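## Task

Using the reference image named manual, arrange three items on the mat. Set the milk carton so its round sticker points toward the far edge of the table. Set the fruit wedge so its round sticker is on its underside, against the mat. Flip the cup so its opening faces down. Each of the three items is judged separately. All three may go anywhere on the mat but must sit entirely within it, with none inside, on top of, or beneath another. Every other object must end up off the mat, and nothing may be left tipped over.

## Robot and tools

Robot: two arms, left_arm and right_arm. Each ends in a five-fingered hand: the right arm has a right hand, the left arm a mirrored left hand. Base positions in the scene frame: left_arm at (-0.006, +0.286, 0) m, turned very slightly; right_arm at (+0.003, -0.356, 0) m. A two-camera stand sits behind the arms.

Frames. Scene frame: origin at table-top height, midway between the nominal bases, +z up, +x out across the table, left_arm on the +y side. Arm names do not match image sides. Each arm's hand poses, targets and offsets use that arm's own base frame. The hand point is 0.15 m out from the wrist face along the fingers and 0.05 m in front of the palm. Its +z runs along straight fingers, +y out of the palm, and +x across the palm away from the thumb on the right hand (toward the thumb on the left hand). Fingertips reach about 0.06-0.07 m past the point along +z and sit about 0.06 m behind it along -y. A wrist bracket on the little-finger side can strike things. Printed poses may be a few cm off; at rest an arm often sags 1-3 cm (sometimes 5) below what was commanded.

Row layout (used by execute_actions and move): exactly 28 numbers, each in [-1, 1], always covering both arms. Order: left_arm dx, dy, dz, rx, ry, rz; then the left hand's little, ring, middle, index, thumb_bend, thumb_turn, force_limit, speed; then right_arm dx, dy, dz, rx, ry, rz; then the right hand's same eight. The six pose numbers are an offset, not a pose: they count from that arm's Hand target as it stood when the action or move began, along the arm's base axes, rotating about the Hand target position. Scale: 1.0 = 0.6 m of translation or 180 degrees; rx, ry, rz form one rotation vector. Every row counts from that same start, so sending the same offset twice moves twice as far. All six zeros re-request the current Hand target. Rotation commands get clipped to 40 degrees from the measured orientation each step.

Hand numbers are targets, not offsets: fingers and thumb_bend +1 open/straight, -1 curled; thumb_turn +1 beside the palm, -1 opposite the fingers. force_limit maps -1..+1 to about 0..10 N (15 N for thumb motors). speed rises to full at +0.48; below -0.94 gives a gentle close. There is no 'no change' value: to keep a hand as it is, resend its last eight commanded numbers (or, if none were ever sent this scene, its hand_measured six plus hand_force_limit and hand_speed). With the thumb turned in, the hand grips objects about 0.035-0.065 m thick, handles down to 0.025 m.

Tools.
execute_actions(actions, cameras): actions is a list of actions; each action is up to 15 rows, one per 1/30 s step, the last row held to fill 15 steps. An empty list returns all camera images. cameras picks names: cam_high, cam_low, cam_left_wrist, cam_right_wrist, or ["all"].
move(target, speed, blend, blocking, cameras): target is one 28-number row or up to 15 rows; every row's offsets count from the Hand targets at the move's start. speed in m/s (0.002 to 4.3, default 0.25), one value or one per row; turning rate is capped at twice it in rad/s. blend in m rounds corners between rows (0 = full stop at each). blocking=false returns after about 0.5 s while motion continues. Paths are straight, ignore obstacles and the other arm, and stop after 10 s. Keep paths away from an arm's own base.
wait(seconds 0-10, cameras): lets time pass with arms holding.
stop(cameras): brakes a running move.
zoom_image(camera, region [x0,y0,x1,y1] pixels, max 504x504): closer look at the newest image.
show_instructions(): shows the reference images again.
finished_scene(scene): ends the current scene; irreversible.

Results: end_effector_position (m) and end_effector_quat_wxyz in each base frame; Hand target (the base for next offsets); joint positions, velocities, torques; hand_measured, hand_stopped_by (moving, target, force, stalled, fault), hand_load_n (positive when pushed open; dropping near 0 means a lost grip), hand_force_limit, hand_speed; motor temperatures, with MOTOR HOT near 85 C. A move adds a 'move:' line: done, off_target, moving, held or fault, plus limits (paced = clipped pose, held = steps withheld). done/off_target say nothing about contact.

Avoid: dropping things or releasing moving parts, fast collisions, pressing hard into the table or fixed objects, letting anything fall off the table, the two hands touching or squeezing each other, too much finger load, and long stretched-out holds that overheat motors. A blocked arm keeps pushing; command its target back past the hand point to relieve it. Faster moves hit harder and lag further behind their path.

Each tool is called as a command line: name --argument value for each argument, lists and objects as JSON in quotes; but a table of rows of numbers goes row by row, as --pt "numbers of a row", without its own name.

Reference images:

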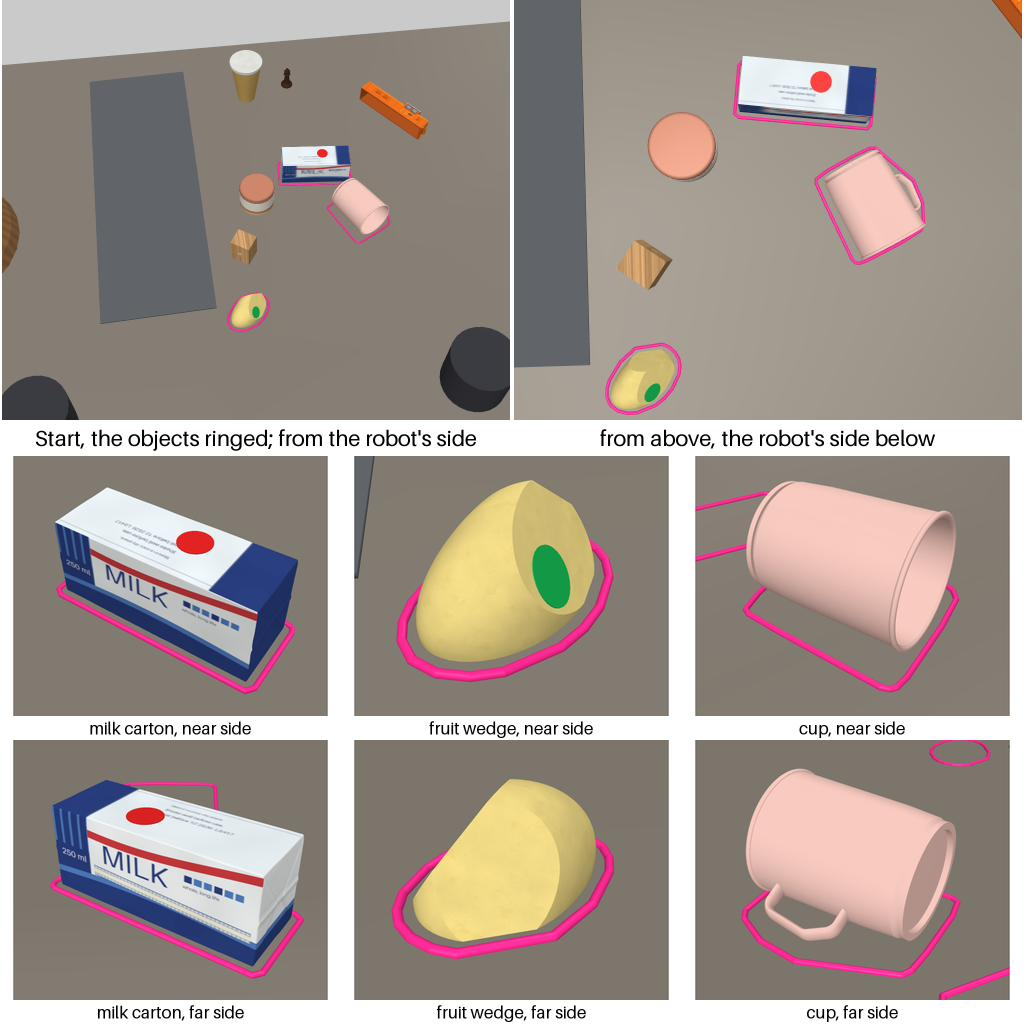

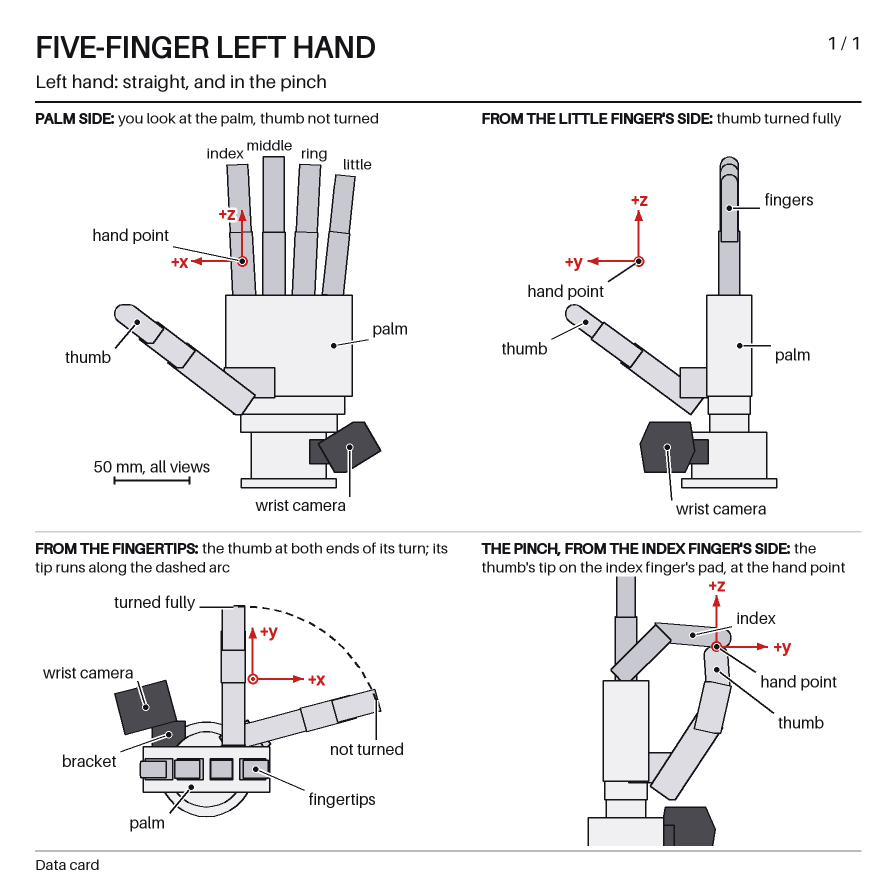

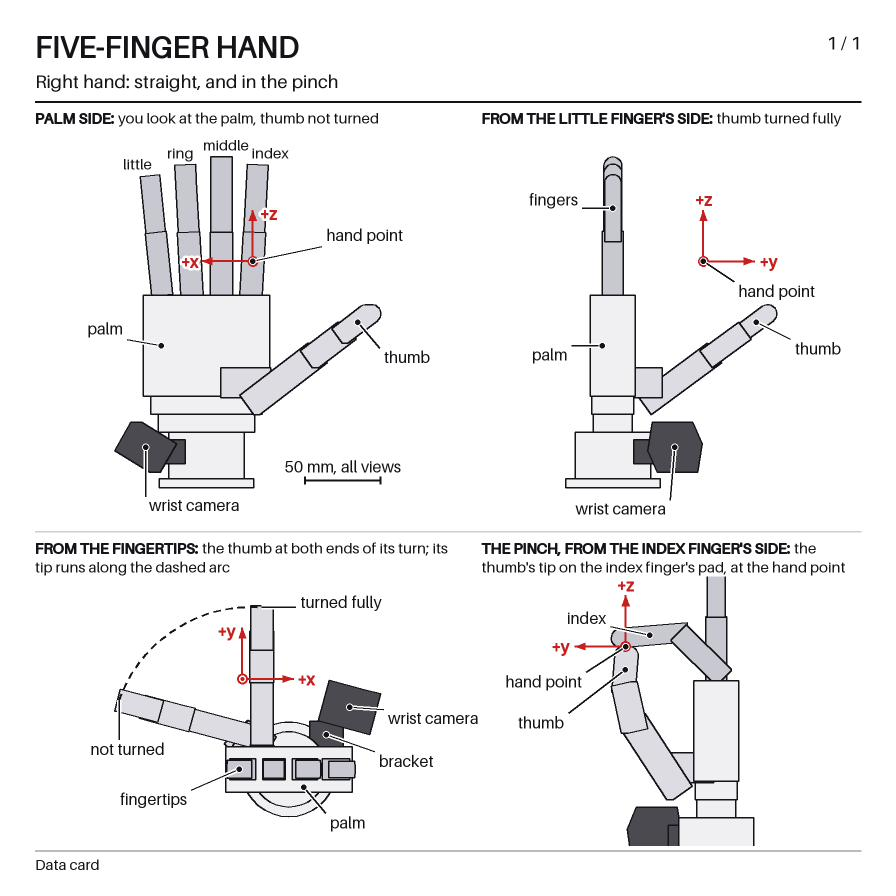

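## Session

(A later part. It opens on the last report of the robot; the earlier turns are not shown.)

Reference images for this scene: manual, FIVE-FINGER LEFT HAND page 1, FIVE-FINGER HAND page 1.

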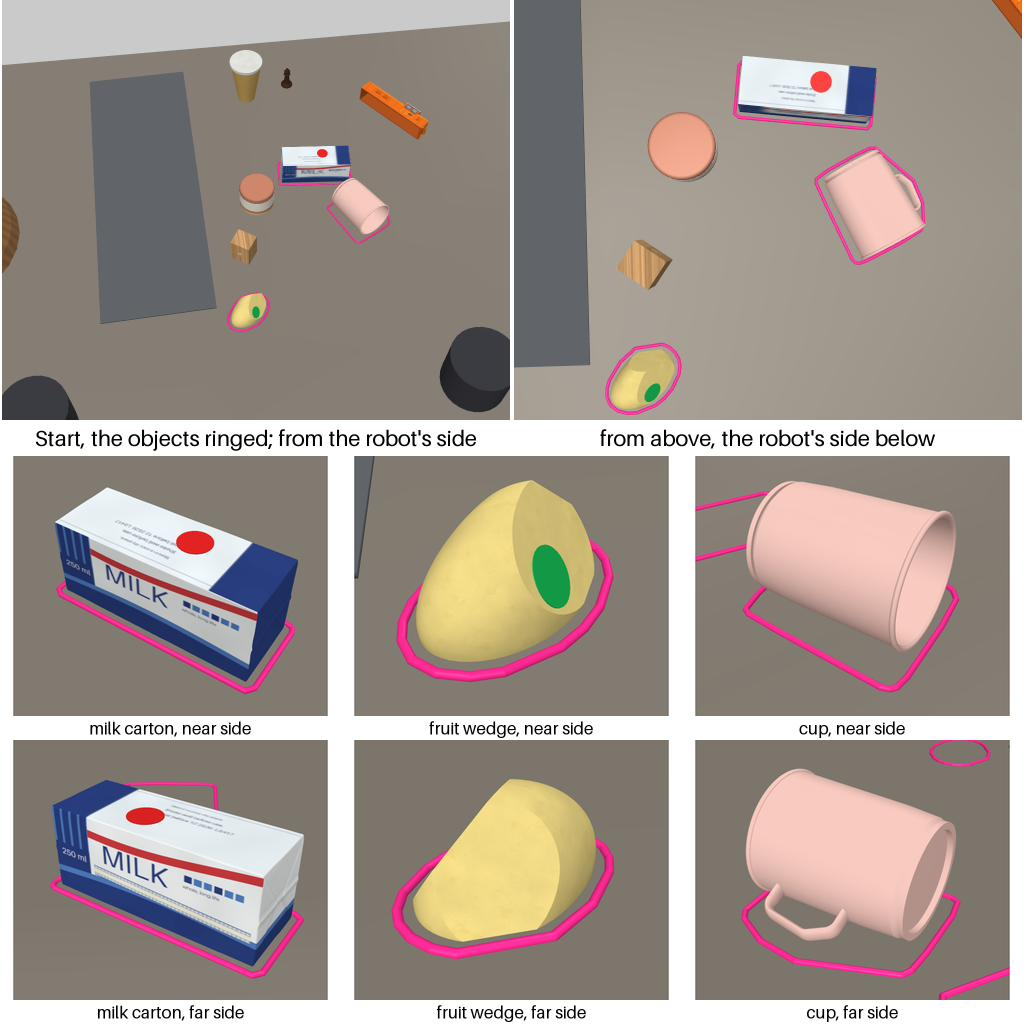

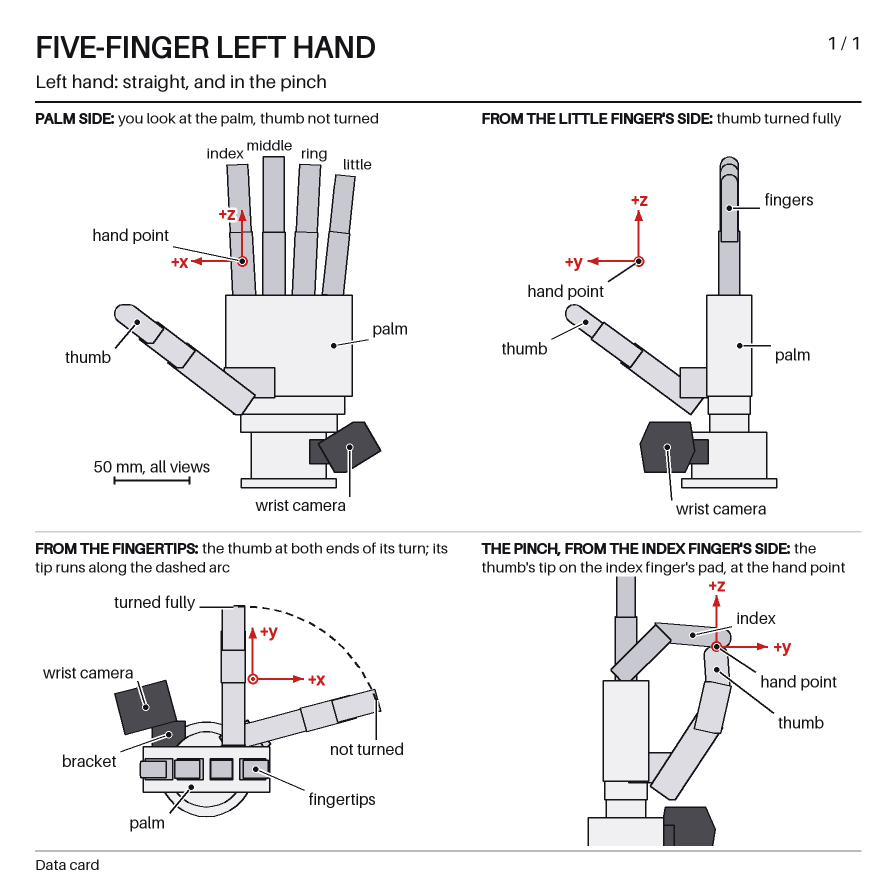

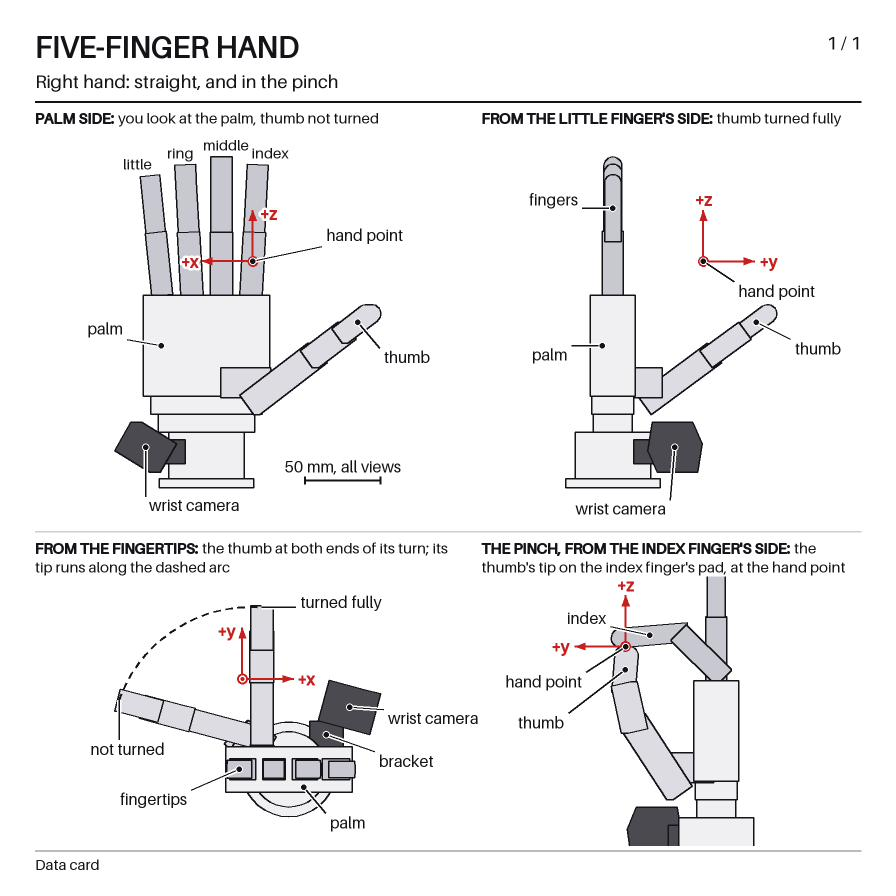

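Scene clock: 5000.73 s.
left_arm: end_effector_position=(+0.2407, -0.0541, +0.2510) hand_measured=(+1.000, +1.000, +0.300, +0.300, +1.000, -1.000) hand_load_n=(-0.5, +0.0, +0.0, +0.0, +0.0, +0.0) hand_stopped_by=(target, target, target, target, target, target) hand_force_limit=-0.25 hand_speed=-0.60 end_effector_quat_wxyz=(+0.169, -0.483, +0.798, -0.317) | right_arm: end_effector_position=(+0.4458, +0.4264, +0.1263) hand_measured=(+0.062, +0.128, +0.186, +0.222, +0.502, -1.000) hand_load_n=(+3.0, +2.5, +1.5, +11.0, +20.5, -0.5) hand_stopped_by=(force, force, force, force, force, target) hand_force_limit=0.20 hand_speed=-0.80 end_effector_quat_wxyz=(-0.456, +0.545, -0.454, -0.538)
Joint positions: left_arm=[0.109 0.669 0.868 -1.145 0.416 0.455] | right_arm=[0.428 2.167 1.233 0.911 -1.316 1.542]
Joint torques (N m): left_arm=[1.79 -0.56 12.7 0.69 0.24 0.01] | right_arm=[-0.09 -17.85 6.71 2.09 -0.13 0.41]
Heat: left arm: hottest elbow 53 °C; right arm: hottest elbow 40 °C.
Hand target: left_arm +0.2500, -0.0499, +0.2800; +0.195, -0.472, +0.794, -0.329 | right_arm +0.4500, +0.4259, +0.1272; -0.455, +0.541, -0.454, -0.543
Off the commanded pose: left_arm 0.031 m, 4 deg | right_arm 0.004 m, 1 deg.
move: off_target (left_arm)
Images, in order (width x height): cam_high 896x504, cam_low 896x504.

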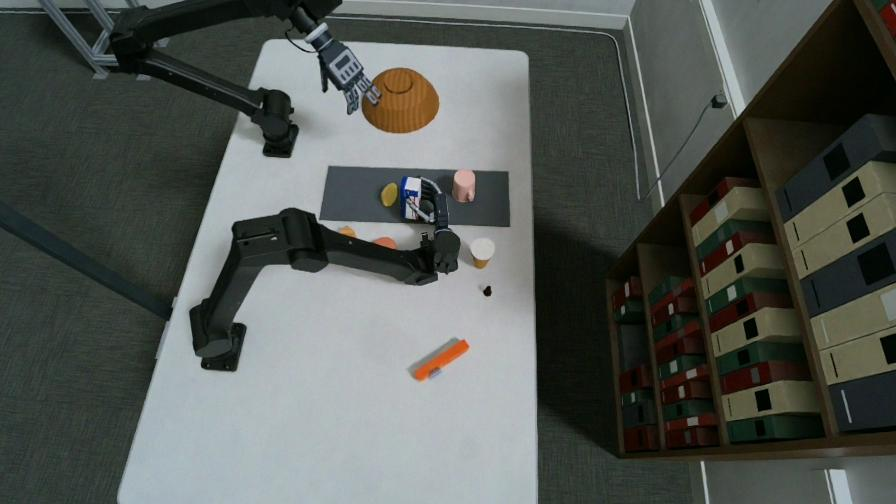

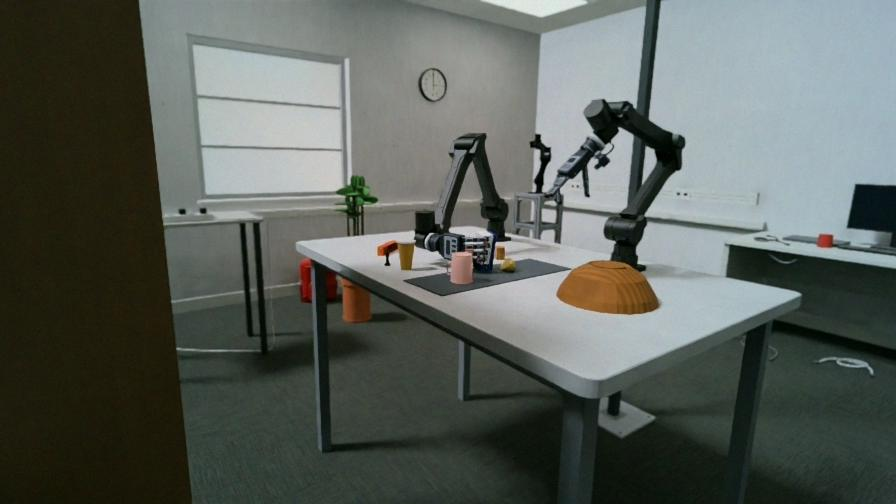

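move --target '[0,0,0,0,0,0,1,1,0.3,0.3,1,-1,-0.25,-0.6,0,0,0,0,0,0,0.05,0.0,0.0,0.0,0.8,-1,0.2,-0.94]' --speed 0.04 --cameras '["cam_high", "cam_low", "cam_right_wrist"]'

zoom_image --camera "cam_low" --region '[440, 210, 520, 290]'

zoom_image --camera "cam_high" --region '[380, 150, 460, 250]'

Scene clock: 5024.53 s.
left_arm: end_effector_position=(+0.2407, -0.0541, +0.2510) hand_measured=(+1.000, +1.000, +0.300, +0.300, +1.000, -1.000) hand_load_n=(+0.0, +0.0, +0.0, +0.0, +0.0, +0.0) hand_stopped_by=(target, target, target, target, target, target) hand_force_limit=-0.25 hand_speed=-0.60 end_effector_quat_wxyz=(+0.169, -0.483, +0.798, -0.317) | right_arm: end_effector_position=(+0.4467, +0.4258, +0.1273) hand_measured=(+0.062, +0.128, +0.186, +0.220, +0.800, -1.000) hand_load_n=(+0.0, +0.0, +0.0, +0.0, +0.0, -0.5) hand_stopped_by=(force, force, force, force, target, target) hand_force_limit=0.20 hand_speed=-0.94 end_effector_quat_wxyz=(-0.454, +0.542, -0.456, -0.540)
Joint positions: left_arm=[0.109 0.669 0.868 -1.145 0.416 0.455] | right_arm=[0.427 2.167 1.233 0.916 -1.316 1.554]
Joint torques (N m): left_arm=[1.79 -0.62 12.72 0.68 0.25 0.01] | right_arm=[-0.21 -17.67 6.69 2.07 -0.09 0.32]
Motor temperatures (°C): left_arm=[23 26 53 22 24 25] | right_arm=[22 30 39 22 24 26]
Heat: left arm: hottest elbow 53 °C; right arm: hottest elbow 39 °C.
Hand target: left_arm +0.2500, -0.0499, +0.2800; +0.195, -0.472, +0.794, -0.329 | right_arm +0.4500, +0.4259, +0.1272; -0.455, +0.541, -0.454, -0.543
Off the commanded pose: left_arm 0.031 m, 4 deg | right_arm 0.003 m, 0 deg.
move: off_target (left_arm)
Images, in order (width x height): cam_high 896x504, cam_low 896x504, cam_right_wrist 672x504.

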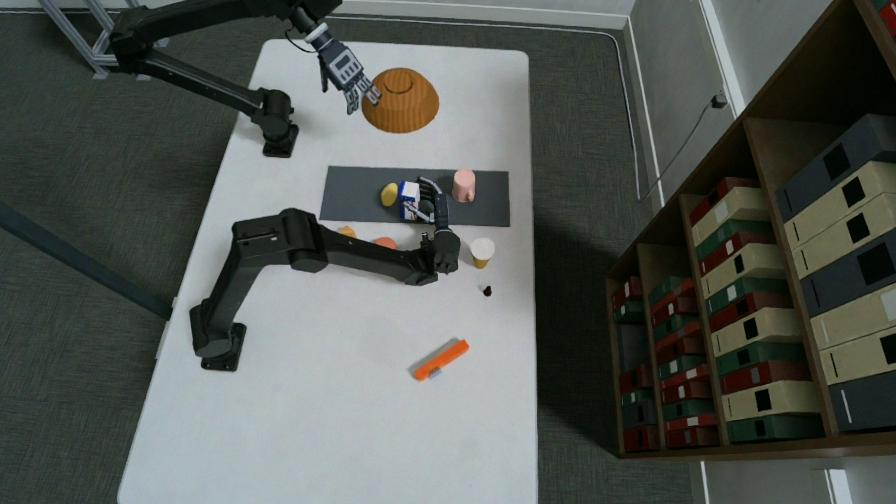

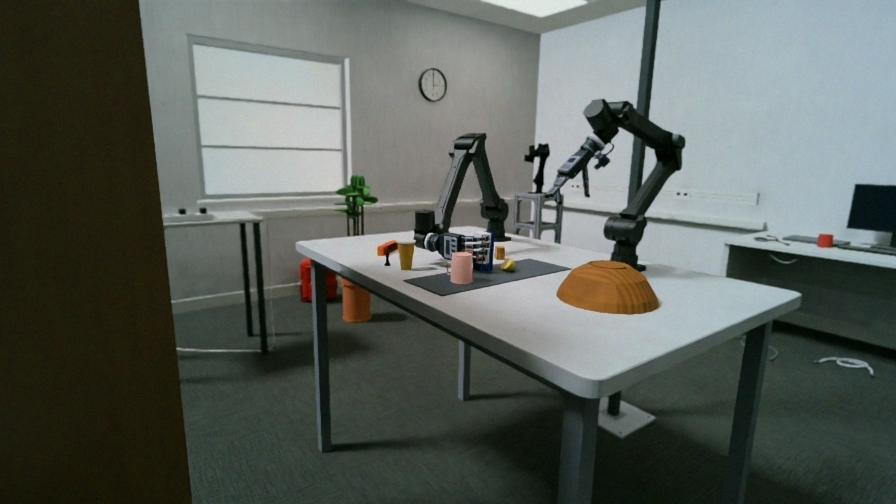

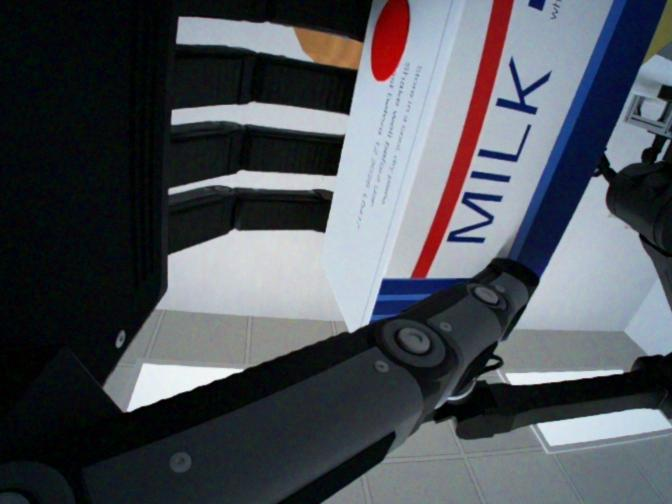

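Scaled by 6.300 from the camera's 896x504 image, which has a finer 1280x720 frame.

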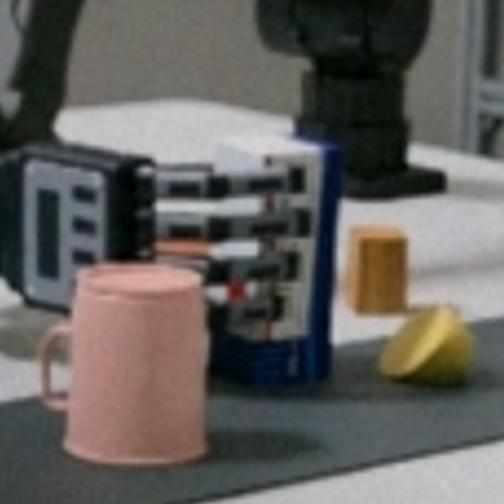

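Scaled by 5.040 from the camera's 896x504 image, which has a finer 1280x720 frame.

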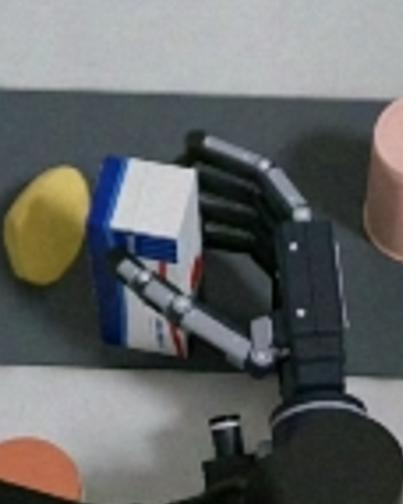

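move --pt "0 0 0 0 0 0 1 1 0.3 0.3 1 -1 -0.25 -0.6 0 0 0 0 0 0 0.8 0.8 0.8 0.8 0.95 -1 0.2 -0.85" --pt "0.0 0 0 0 0 0 1 1 0.3 0.3 1 -1 -0.25 -0.6 0.008 0.0 0.35 0 0 0 0.8 0.8 0.8 0.8 0.95 -1 0.2 -0.85" --speed 0.08 --cameras '["cam_high", "cam_low"]'

zoom_image --camera "cam_low" --region '[400, 200, 540, 300]'

zoom_image --camera "cam_high" --region '[350, 130, 510, 290]'

Scene clock: 5045.17 s.
left_arm: end_effector_position=(+0.2407, -0.0541, +0.2510) hand_measured=(+1.000, +1.000, +0.300, +0.300, +1.000, -1.000) hand_load_n=(+0.0, +0.0, +0.0, +0.0, +0.0, +0.0) hand_stopped_by=(target, target, target, target, target, target) hand_force_limit=-0.25 hand_speed=-0.60 end_effector_quat_wxyz=(+0.169, -0.483, +0.798, -0.317) | right_arm: end_effector_position=(+0.4494, +0.4268, +0.2998) hand_measured=(+0.800, +0.800, +0.800, +0.800, +0.950, -1.000) hand_load_n=(+0.0, +0.0, -0.5, +0.0, +0.0, +0.0) hand_stopped_by=(target, target, target, target, target, target) hand_force_limit=0.20 hand_speed=-0.85 end_effector_quat_wxyz=(-0.432, +0.530, -0.477, -0.552)
Joint positions: left_arm=[0.109 0.669 0.868 -1.145 0.416 0.455] | right_arm=[0.427 1.858 1.304 0.488 -1.317 1.575]
Joint torques (N m): left_arm=[1.73 -0.62 12.71 0.69 0.24 0.01] | right_arm=[-0.32 -19.43 12.71 1.06 -0.19 0.16]
Heat: left arm: hottest elbow 53 °C; right arm: hottest elbow 39 °C.
Hand target: left_arm +0.2500, -0.0499, +0.2800; +0.195, -0.472, +0.794, -0.329 | right_arm +0.4548, +0.4259, +0.3372; -0.455, +0.541, -0.454, -0.543
Off the commanded pose: left_arm 0.031 m, 4 deg | right_arm 0.038 m, 4 deg.
move: off_target (left_arm, right_arm)
Images, in order (width x height): cam_high 896x504, cam_low 896x504.

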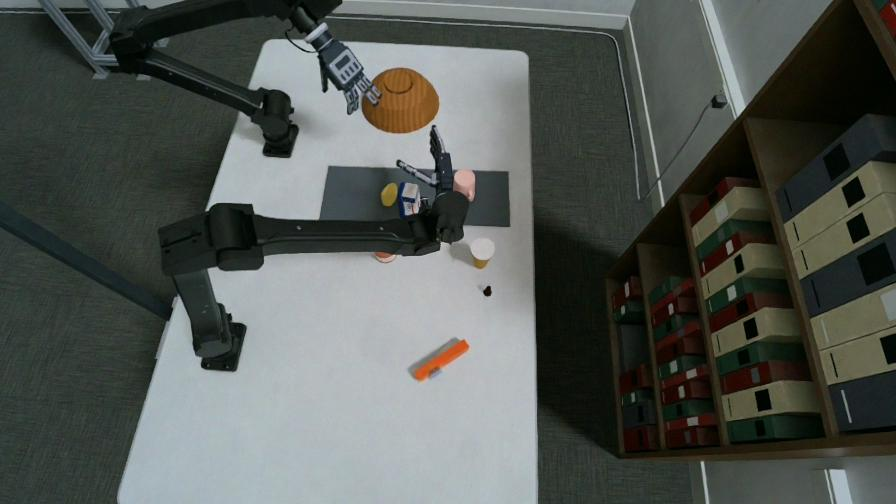

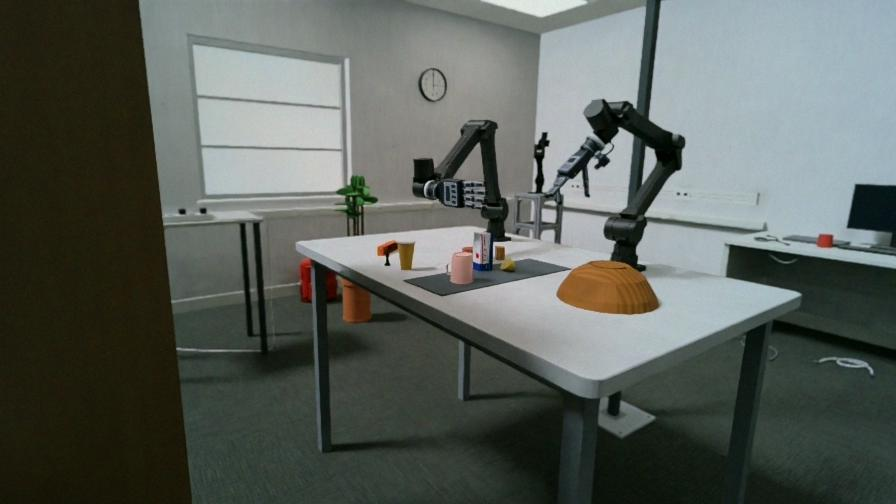

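Scaled by 3.600 from the camera's 896x504 image, which has a finer 1280x720 frame.

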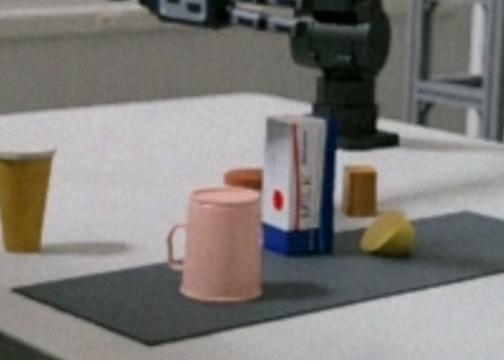

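Scaled by 3.150 from the camera's 896x504 image, which has a finer 1280x720 frame.

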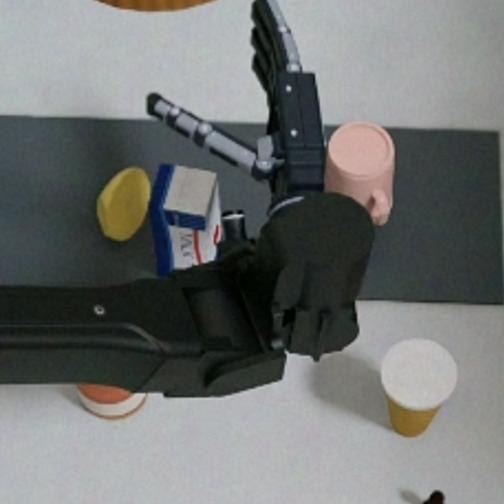

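zoom_image --camera "cam_low" --region '[490, 250, 530, 280]'

zoom_image --camera "cam_high" --region '[370, 175, 410, 215]'

Scaled by 12.600 from the camera's 896x504 image, which has a finer 1280x720 frame.

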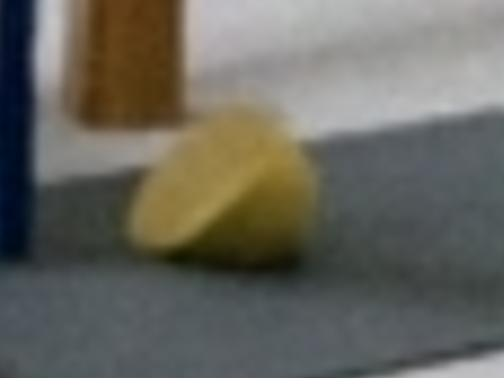

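Scaled by 12.600 from the camera's 896x504 image, which has a finer 1280x720 frame.

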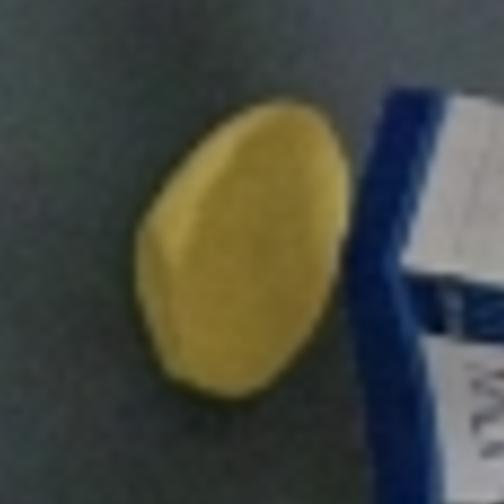

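wait --seconds 0.1 --cameras '["cam_left_wrist", "cam_right_wrist"]'

Scene clock: 5103.17 s.
left_arm: end_effector_position=(+0.2407, -0.0541, +0.2510) hand_measured=(+1.000, +1.000, +0.300, +0.300, +1.000, -1.000) hand_load_n=(+0.0, -0.5, +0.0, +0.0, +0.0, +0.0) hand_stopped_by=(target, target, target, target, target, target) hand_force_limit=-0.25 hand_speed=-0.60 end_effector_quat_wxyz=(+0.169, -0.483, +0.798, -0.317) | right_arm: end_effector_position=(+0.4494, +0.4268, +0.2998) hand_measured=(+0.800, +0.800, +0.800, +0.800, +0.950, -1.000) hand_load_n=(+0.0, +0.0, +0.0, +0.0, +0.0, -0.5) hand_stopped_by=(target, target, target, target, target, target) hand_force_limit=0.20 hand_speed=-0.85 end_effector_quat_wxyz=(-0.432, +0.530, -0.477, -0.552)
Joint positions: left_arm=[0.109 0.669 0.868 -1.145 0.416 0.455] | right_arm=[0.427 1.858 1.304 0.488 -1.317 1.575]
Joint torques (N m): left_arm=[1.79 -0.56 12.71 0.69 0.24 0.01] | right_arm=[-0.26 -19.55 12.7 1.06 -0.19 0.17]
Motor temperatures (°C): left_arm=[23 26 53 22 24 25] | right_arm=[22 30 47 22 24 26]
Heat: left arm: hottest elbow 53 °C; right arm: hottest elbow 47 °C.
Hand target: left_arm +0.2500, -0.0499, +0.2800; +0.195, -0.472, +0.794, -0.329 | right_arm +0.4548, +0.4259, +0.3372; -0.455, +0.541, -0.454, -0.543
Off the commanded pose: left_arm 0.031 m, 4 deg | right_arm 0.038 m, 4 deg.
wait: 0.10 s; at rest from the start
Images, in order (width x height): cam_left_wrist 672x504, cam_right_wrist 672x504.

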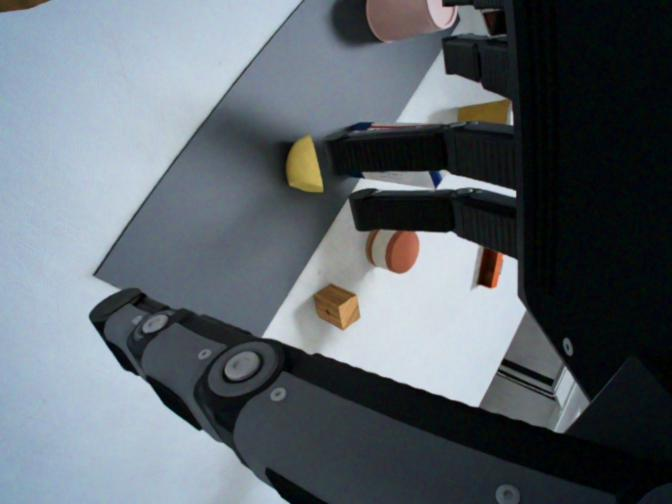

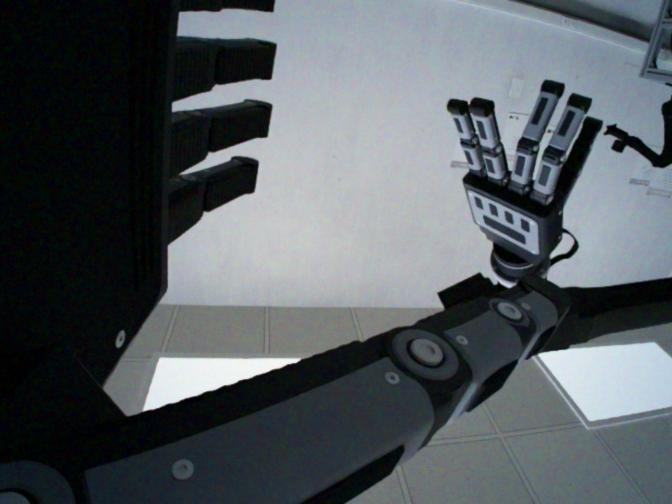

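zoom_image --camera "cam_left_wrist" --region '[265, 120, 345, 210]'

Scaled by 5.600 from the camera's 672x504 image, which has a finer 960x720 frame.

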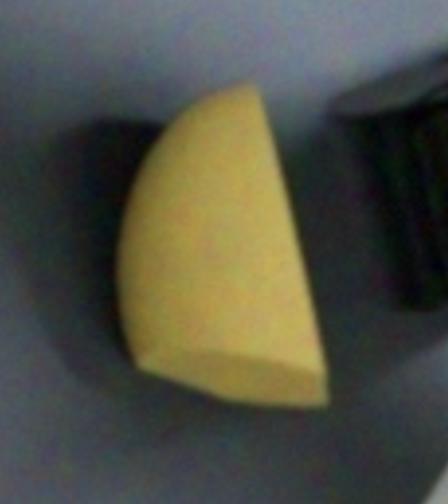

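wait --seconds 0.1 --cameras '["cam_high", "cam_low"]'

zoom_image --camera "cam_low" --region '[450, 245, 510, 285]'

zoom_image --camera "cam_high" --region '[385, 190, 435, 230]'

Scene clock: 5199.47 s.
left_arm: end_effector_position=(+0.2407, -0.0541, +0.2510) hand_measured=(+1.000, +1.000, +0.300, +0.300, +1.000, -1.000) hand_load_n=(+0.0, +0.0, +0.0, +0.0, +0.0, +0.0) hand_stopped_by=(target, target, target, target, target, target) hand_force_limit=-0.25 hand_speed=-0.60 end_effector_quat_wxyz=(+0.169, -0.483, +0.798, -0.317) | right_arm: end_effector_position=(+0.4494, +0.4268, +0.2998) hand_measured=(+0.800, +0.800, +0.800, +0.800, +0.950, -1.000) hand_load_n=(+0.0, +0.0, +0.0, +0.0, +0.0, +0.0) hand_stopped_by=(target, target, target, target, target, target) hand_force_limit=0.20 hand_speed=-0.85 end_effector_quat_wxyz=(-0.432, +0.530, -0.477, -0.552)
Joint positions: left_arm=[0.109 0.669 0.868 -1.145 0.416 0.455] | right_arm=[0.427 1.858 1.304 0.488 -1.317 1.575]
Joint torques (N m): left_arm=[1.73 -0.56 12.71 0.69 0.24 0.01] | right_arm=[-0.32 -19.55 12.74 1.05 -0.18 0.17]
Heat: left arm: hottest elbow 53 °C; right arm: hottest elbow 50 °C.
Hand target: left_arm +0.2500, -0.0499, +0.2800; +0.195, -0.472, +0.794, -0.329 | right_arm +0.4548, +0.4259, +0.3372; -0.455, +0.541, -0.454, -0.543
Off the commanded pose: left_arm 0.031 m, 4 deg | right_arm 0.038 m, 4 deg.
wait: 0.10 s; at rest from the start
Images, in order (width x height): cam_high 896x504, cam_low 896x504.

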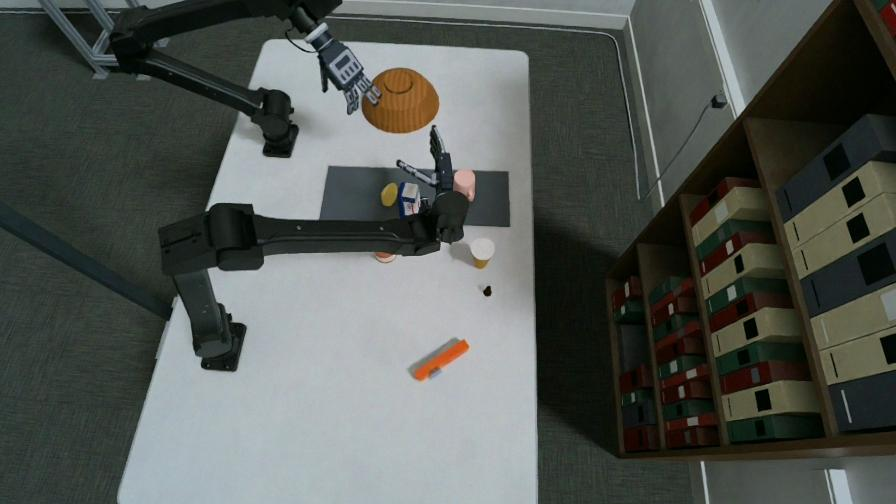

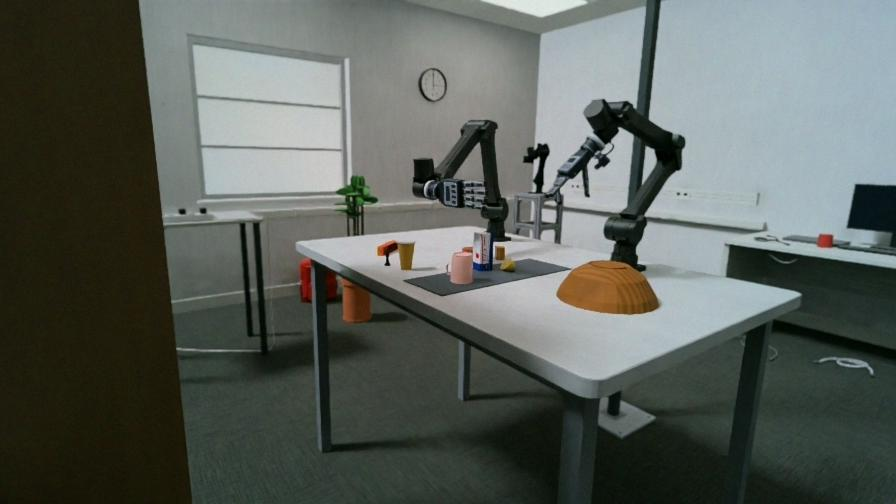

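Scaled by 8.400 from the camera's 896x504 image, which has a finer 1280x720 frame.

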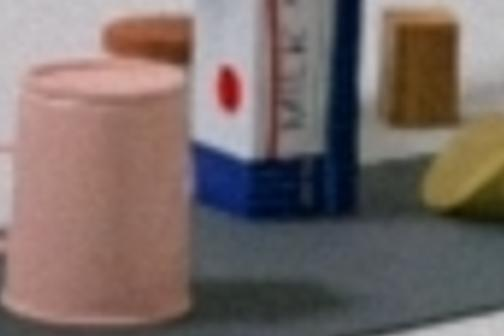

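Scaled by 10.080 from the camera's 896x504 image, which has a finer 1280x720 frame.

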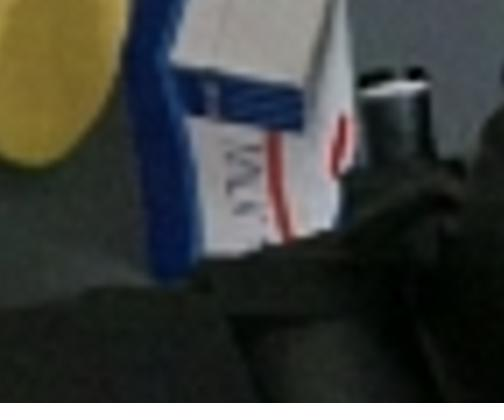

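move --target '[0,0,0,0,0,0,1,1,0.3,0.3,1,-1,-0.25,-0.6,-0.175,-0.277,-0.045,-0.2122,-0.4542,-0.0443,0.8,0.8,0.8,0.8,0.95,-1,0.2,-0.85]' --speed 0.25 --cameras '["cam_high", "cam_right_wrist"]'

zoom_image --camera "cam_high" --region '[370, 160, 450, 240]'

Scene clock: 5236.50 s.
left_arm: end_effector_position=(+0.2407, -0.0541, +0.2510) hand_measured=(+1.000, +1.000, +0.300, +0.300, +1.000, -1.000) hand_load_n=(-0.5, +0.0, +0.0, +0.0, +0.0, +0.0) hand_stopped_by=(target, target, target, target, target, target) hand_force_limit=-0.25 hand_speed=-0.60 end_effector_quat_wxyz=(+0.169, -0.483, +0.798, -0.317) | right_arm: end_effector_position=(+0.3501, +0.2541, +0.2966) hand_measured=(+0.800, +0.800, +0.800, +0.800, +0.950, -1.000) hand_load_n=(+0.0, +0.0, +0.0, +0.0, +0.0, +0.0) hand_stopped_by=(target, target, target, target, target, target) hand_force_limit=0.20 hand_speed=-0.85 end_effector_quat_wxyz=(-0.470, +0.840, -0.248, +0.113)
Joint positions: left_arm=[0.109 0.669 0.868 -1.145 0.416 0.455] | right_arm=[0.373 1.061 1.066 -0.684 -0.557 -0.351]
Joint torques (N m): left_arm=[1.73 -0.56 12.71 0.7 0.25 0.01] | right_arm=[1.2 -8.82 10.3 2.36 -0.14 -0.06]
Heat: left arm: hottest elbow 53 °C; right arm: hottest elbow 50 °C.
Hand target: left_arm +0.2500, -0.0499, +0.2800; +0.195, -0.472, +0.794, -0.329 | right_arm +0.3498, +0.2597, +0.3102; -0.483, +0.837, -0.224, +0.130
Off the commanded pose: left_arm 0.031 m, 4 deg | right_arm 0.015 m, 4 deg.
move: off_target (left_arm, right_arm)
Images, in order (width x height): cam_high 896x504, cam_right_wrist 672x504.

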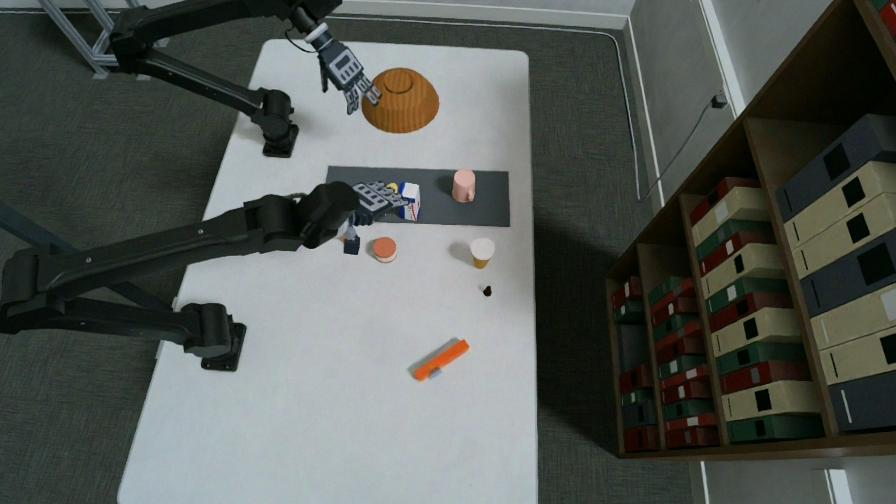

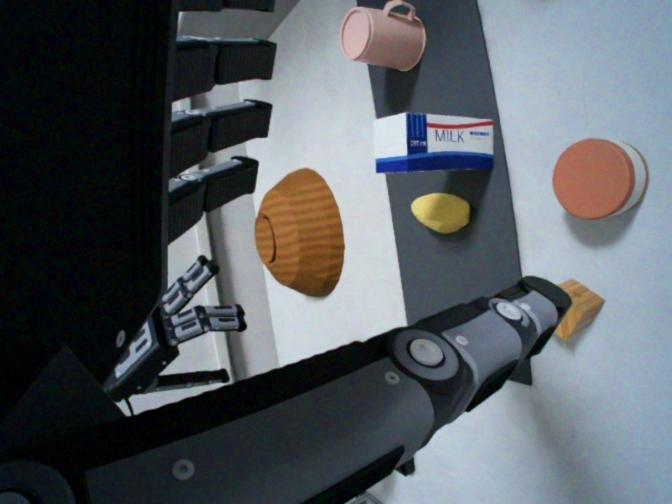

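Scaled by 6.300 from the camera's 896x504 image, which has a finer 1280x720 frame.

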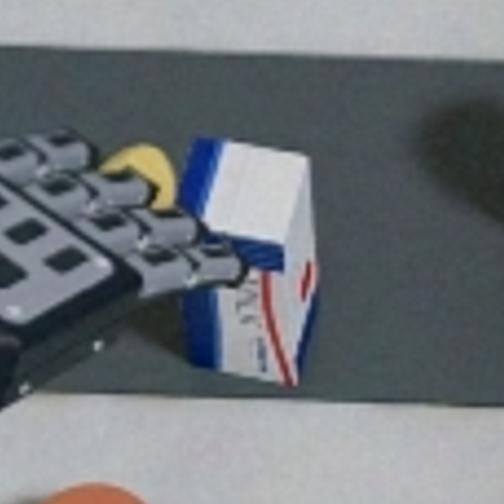

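zoom_image --camera "cam_right_wrist" --region '[360, 90, 540, 250]'

zoom_image --camera "cam_high" --region '[395, 205, 435, 235]'

Scaled by 2.800 from the camera's 672x504 image, which has a finer 960x720 frame.

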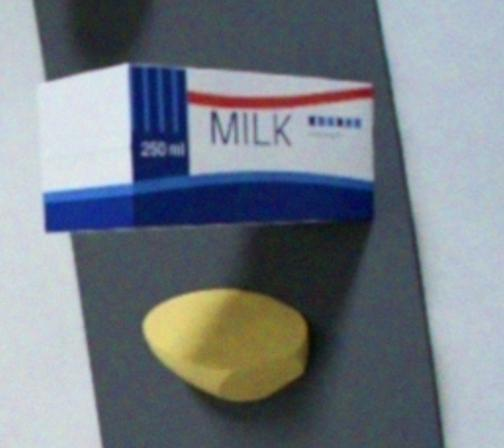

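Scaled by 12.600 from the camera's 896x504 image, which has a finer 1280x720 frame.

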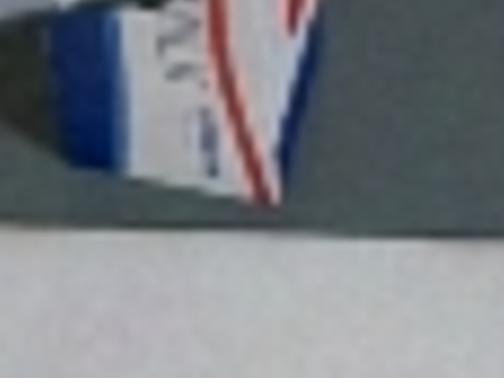

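finished_scene --scene 2

The scene is finished: the task was done.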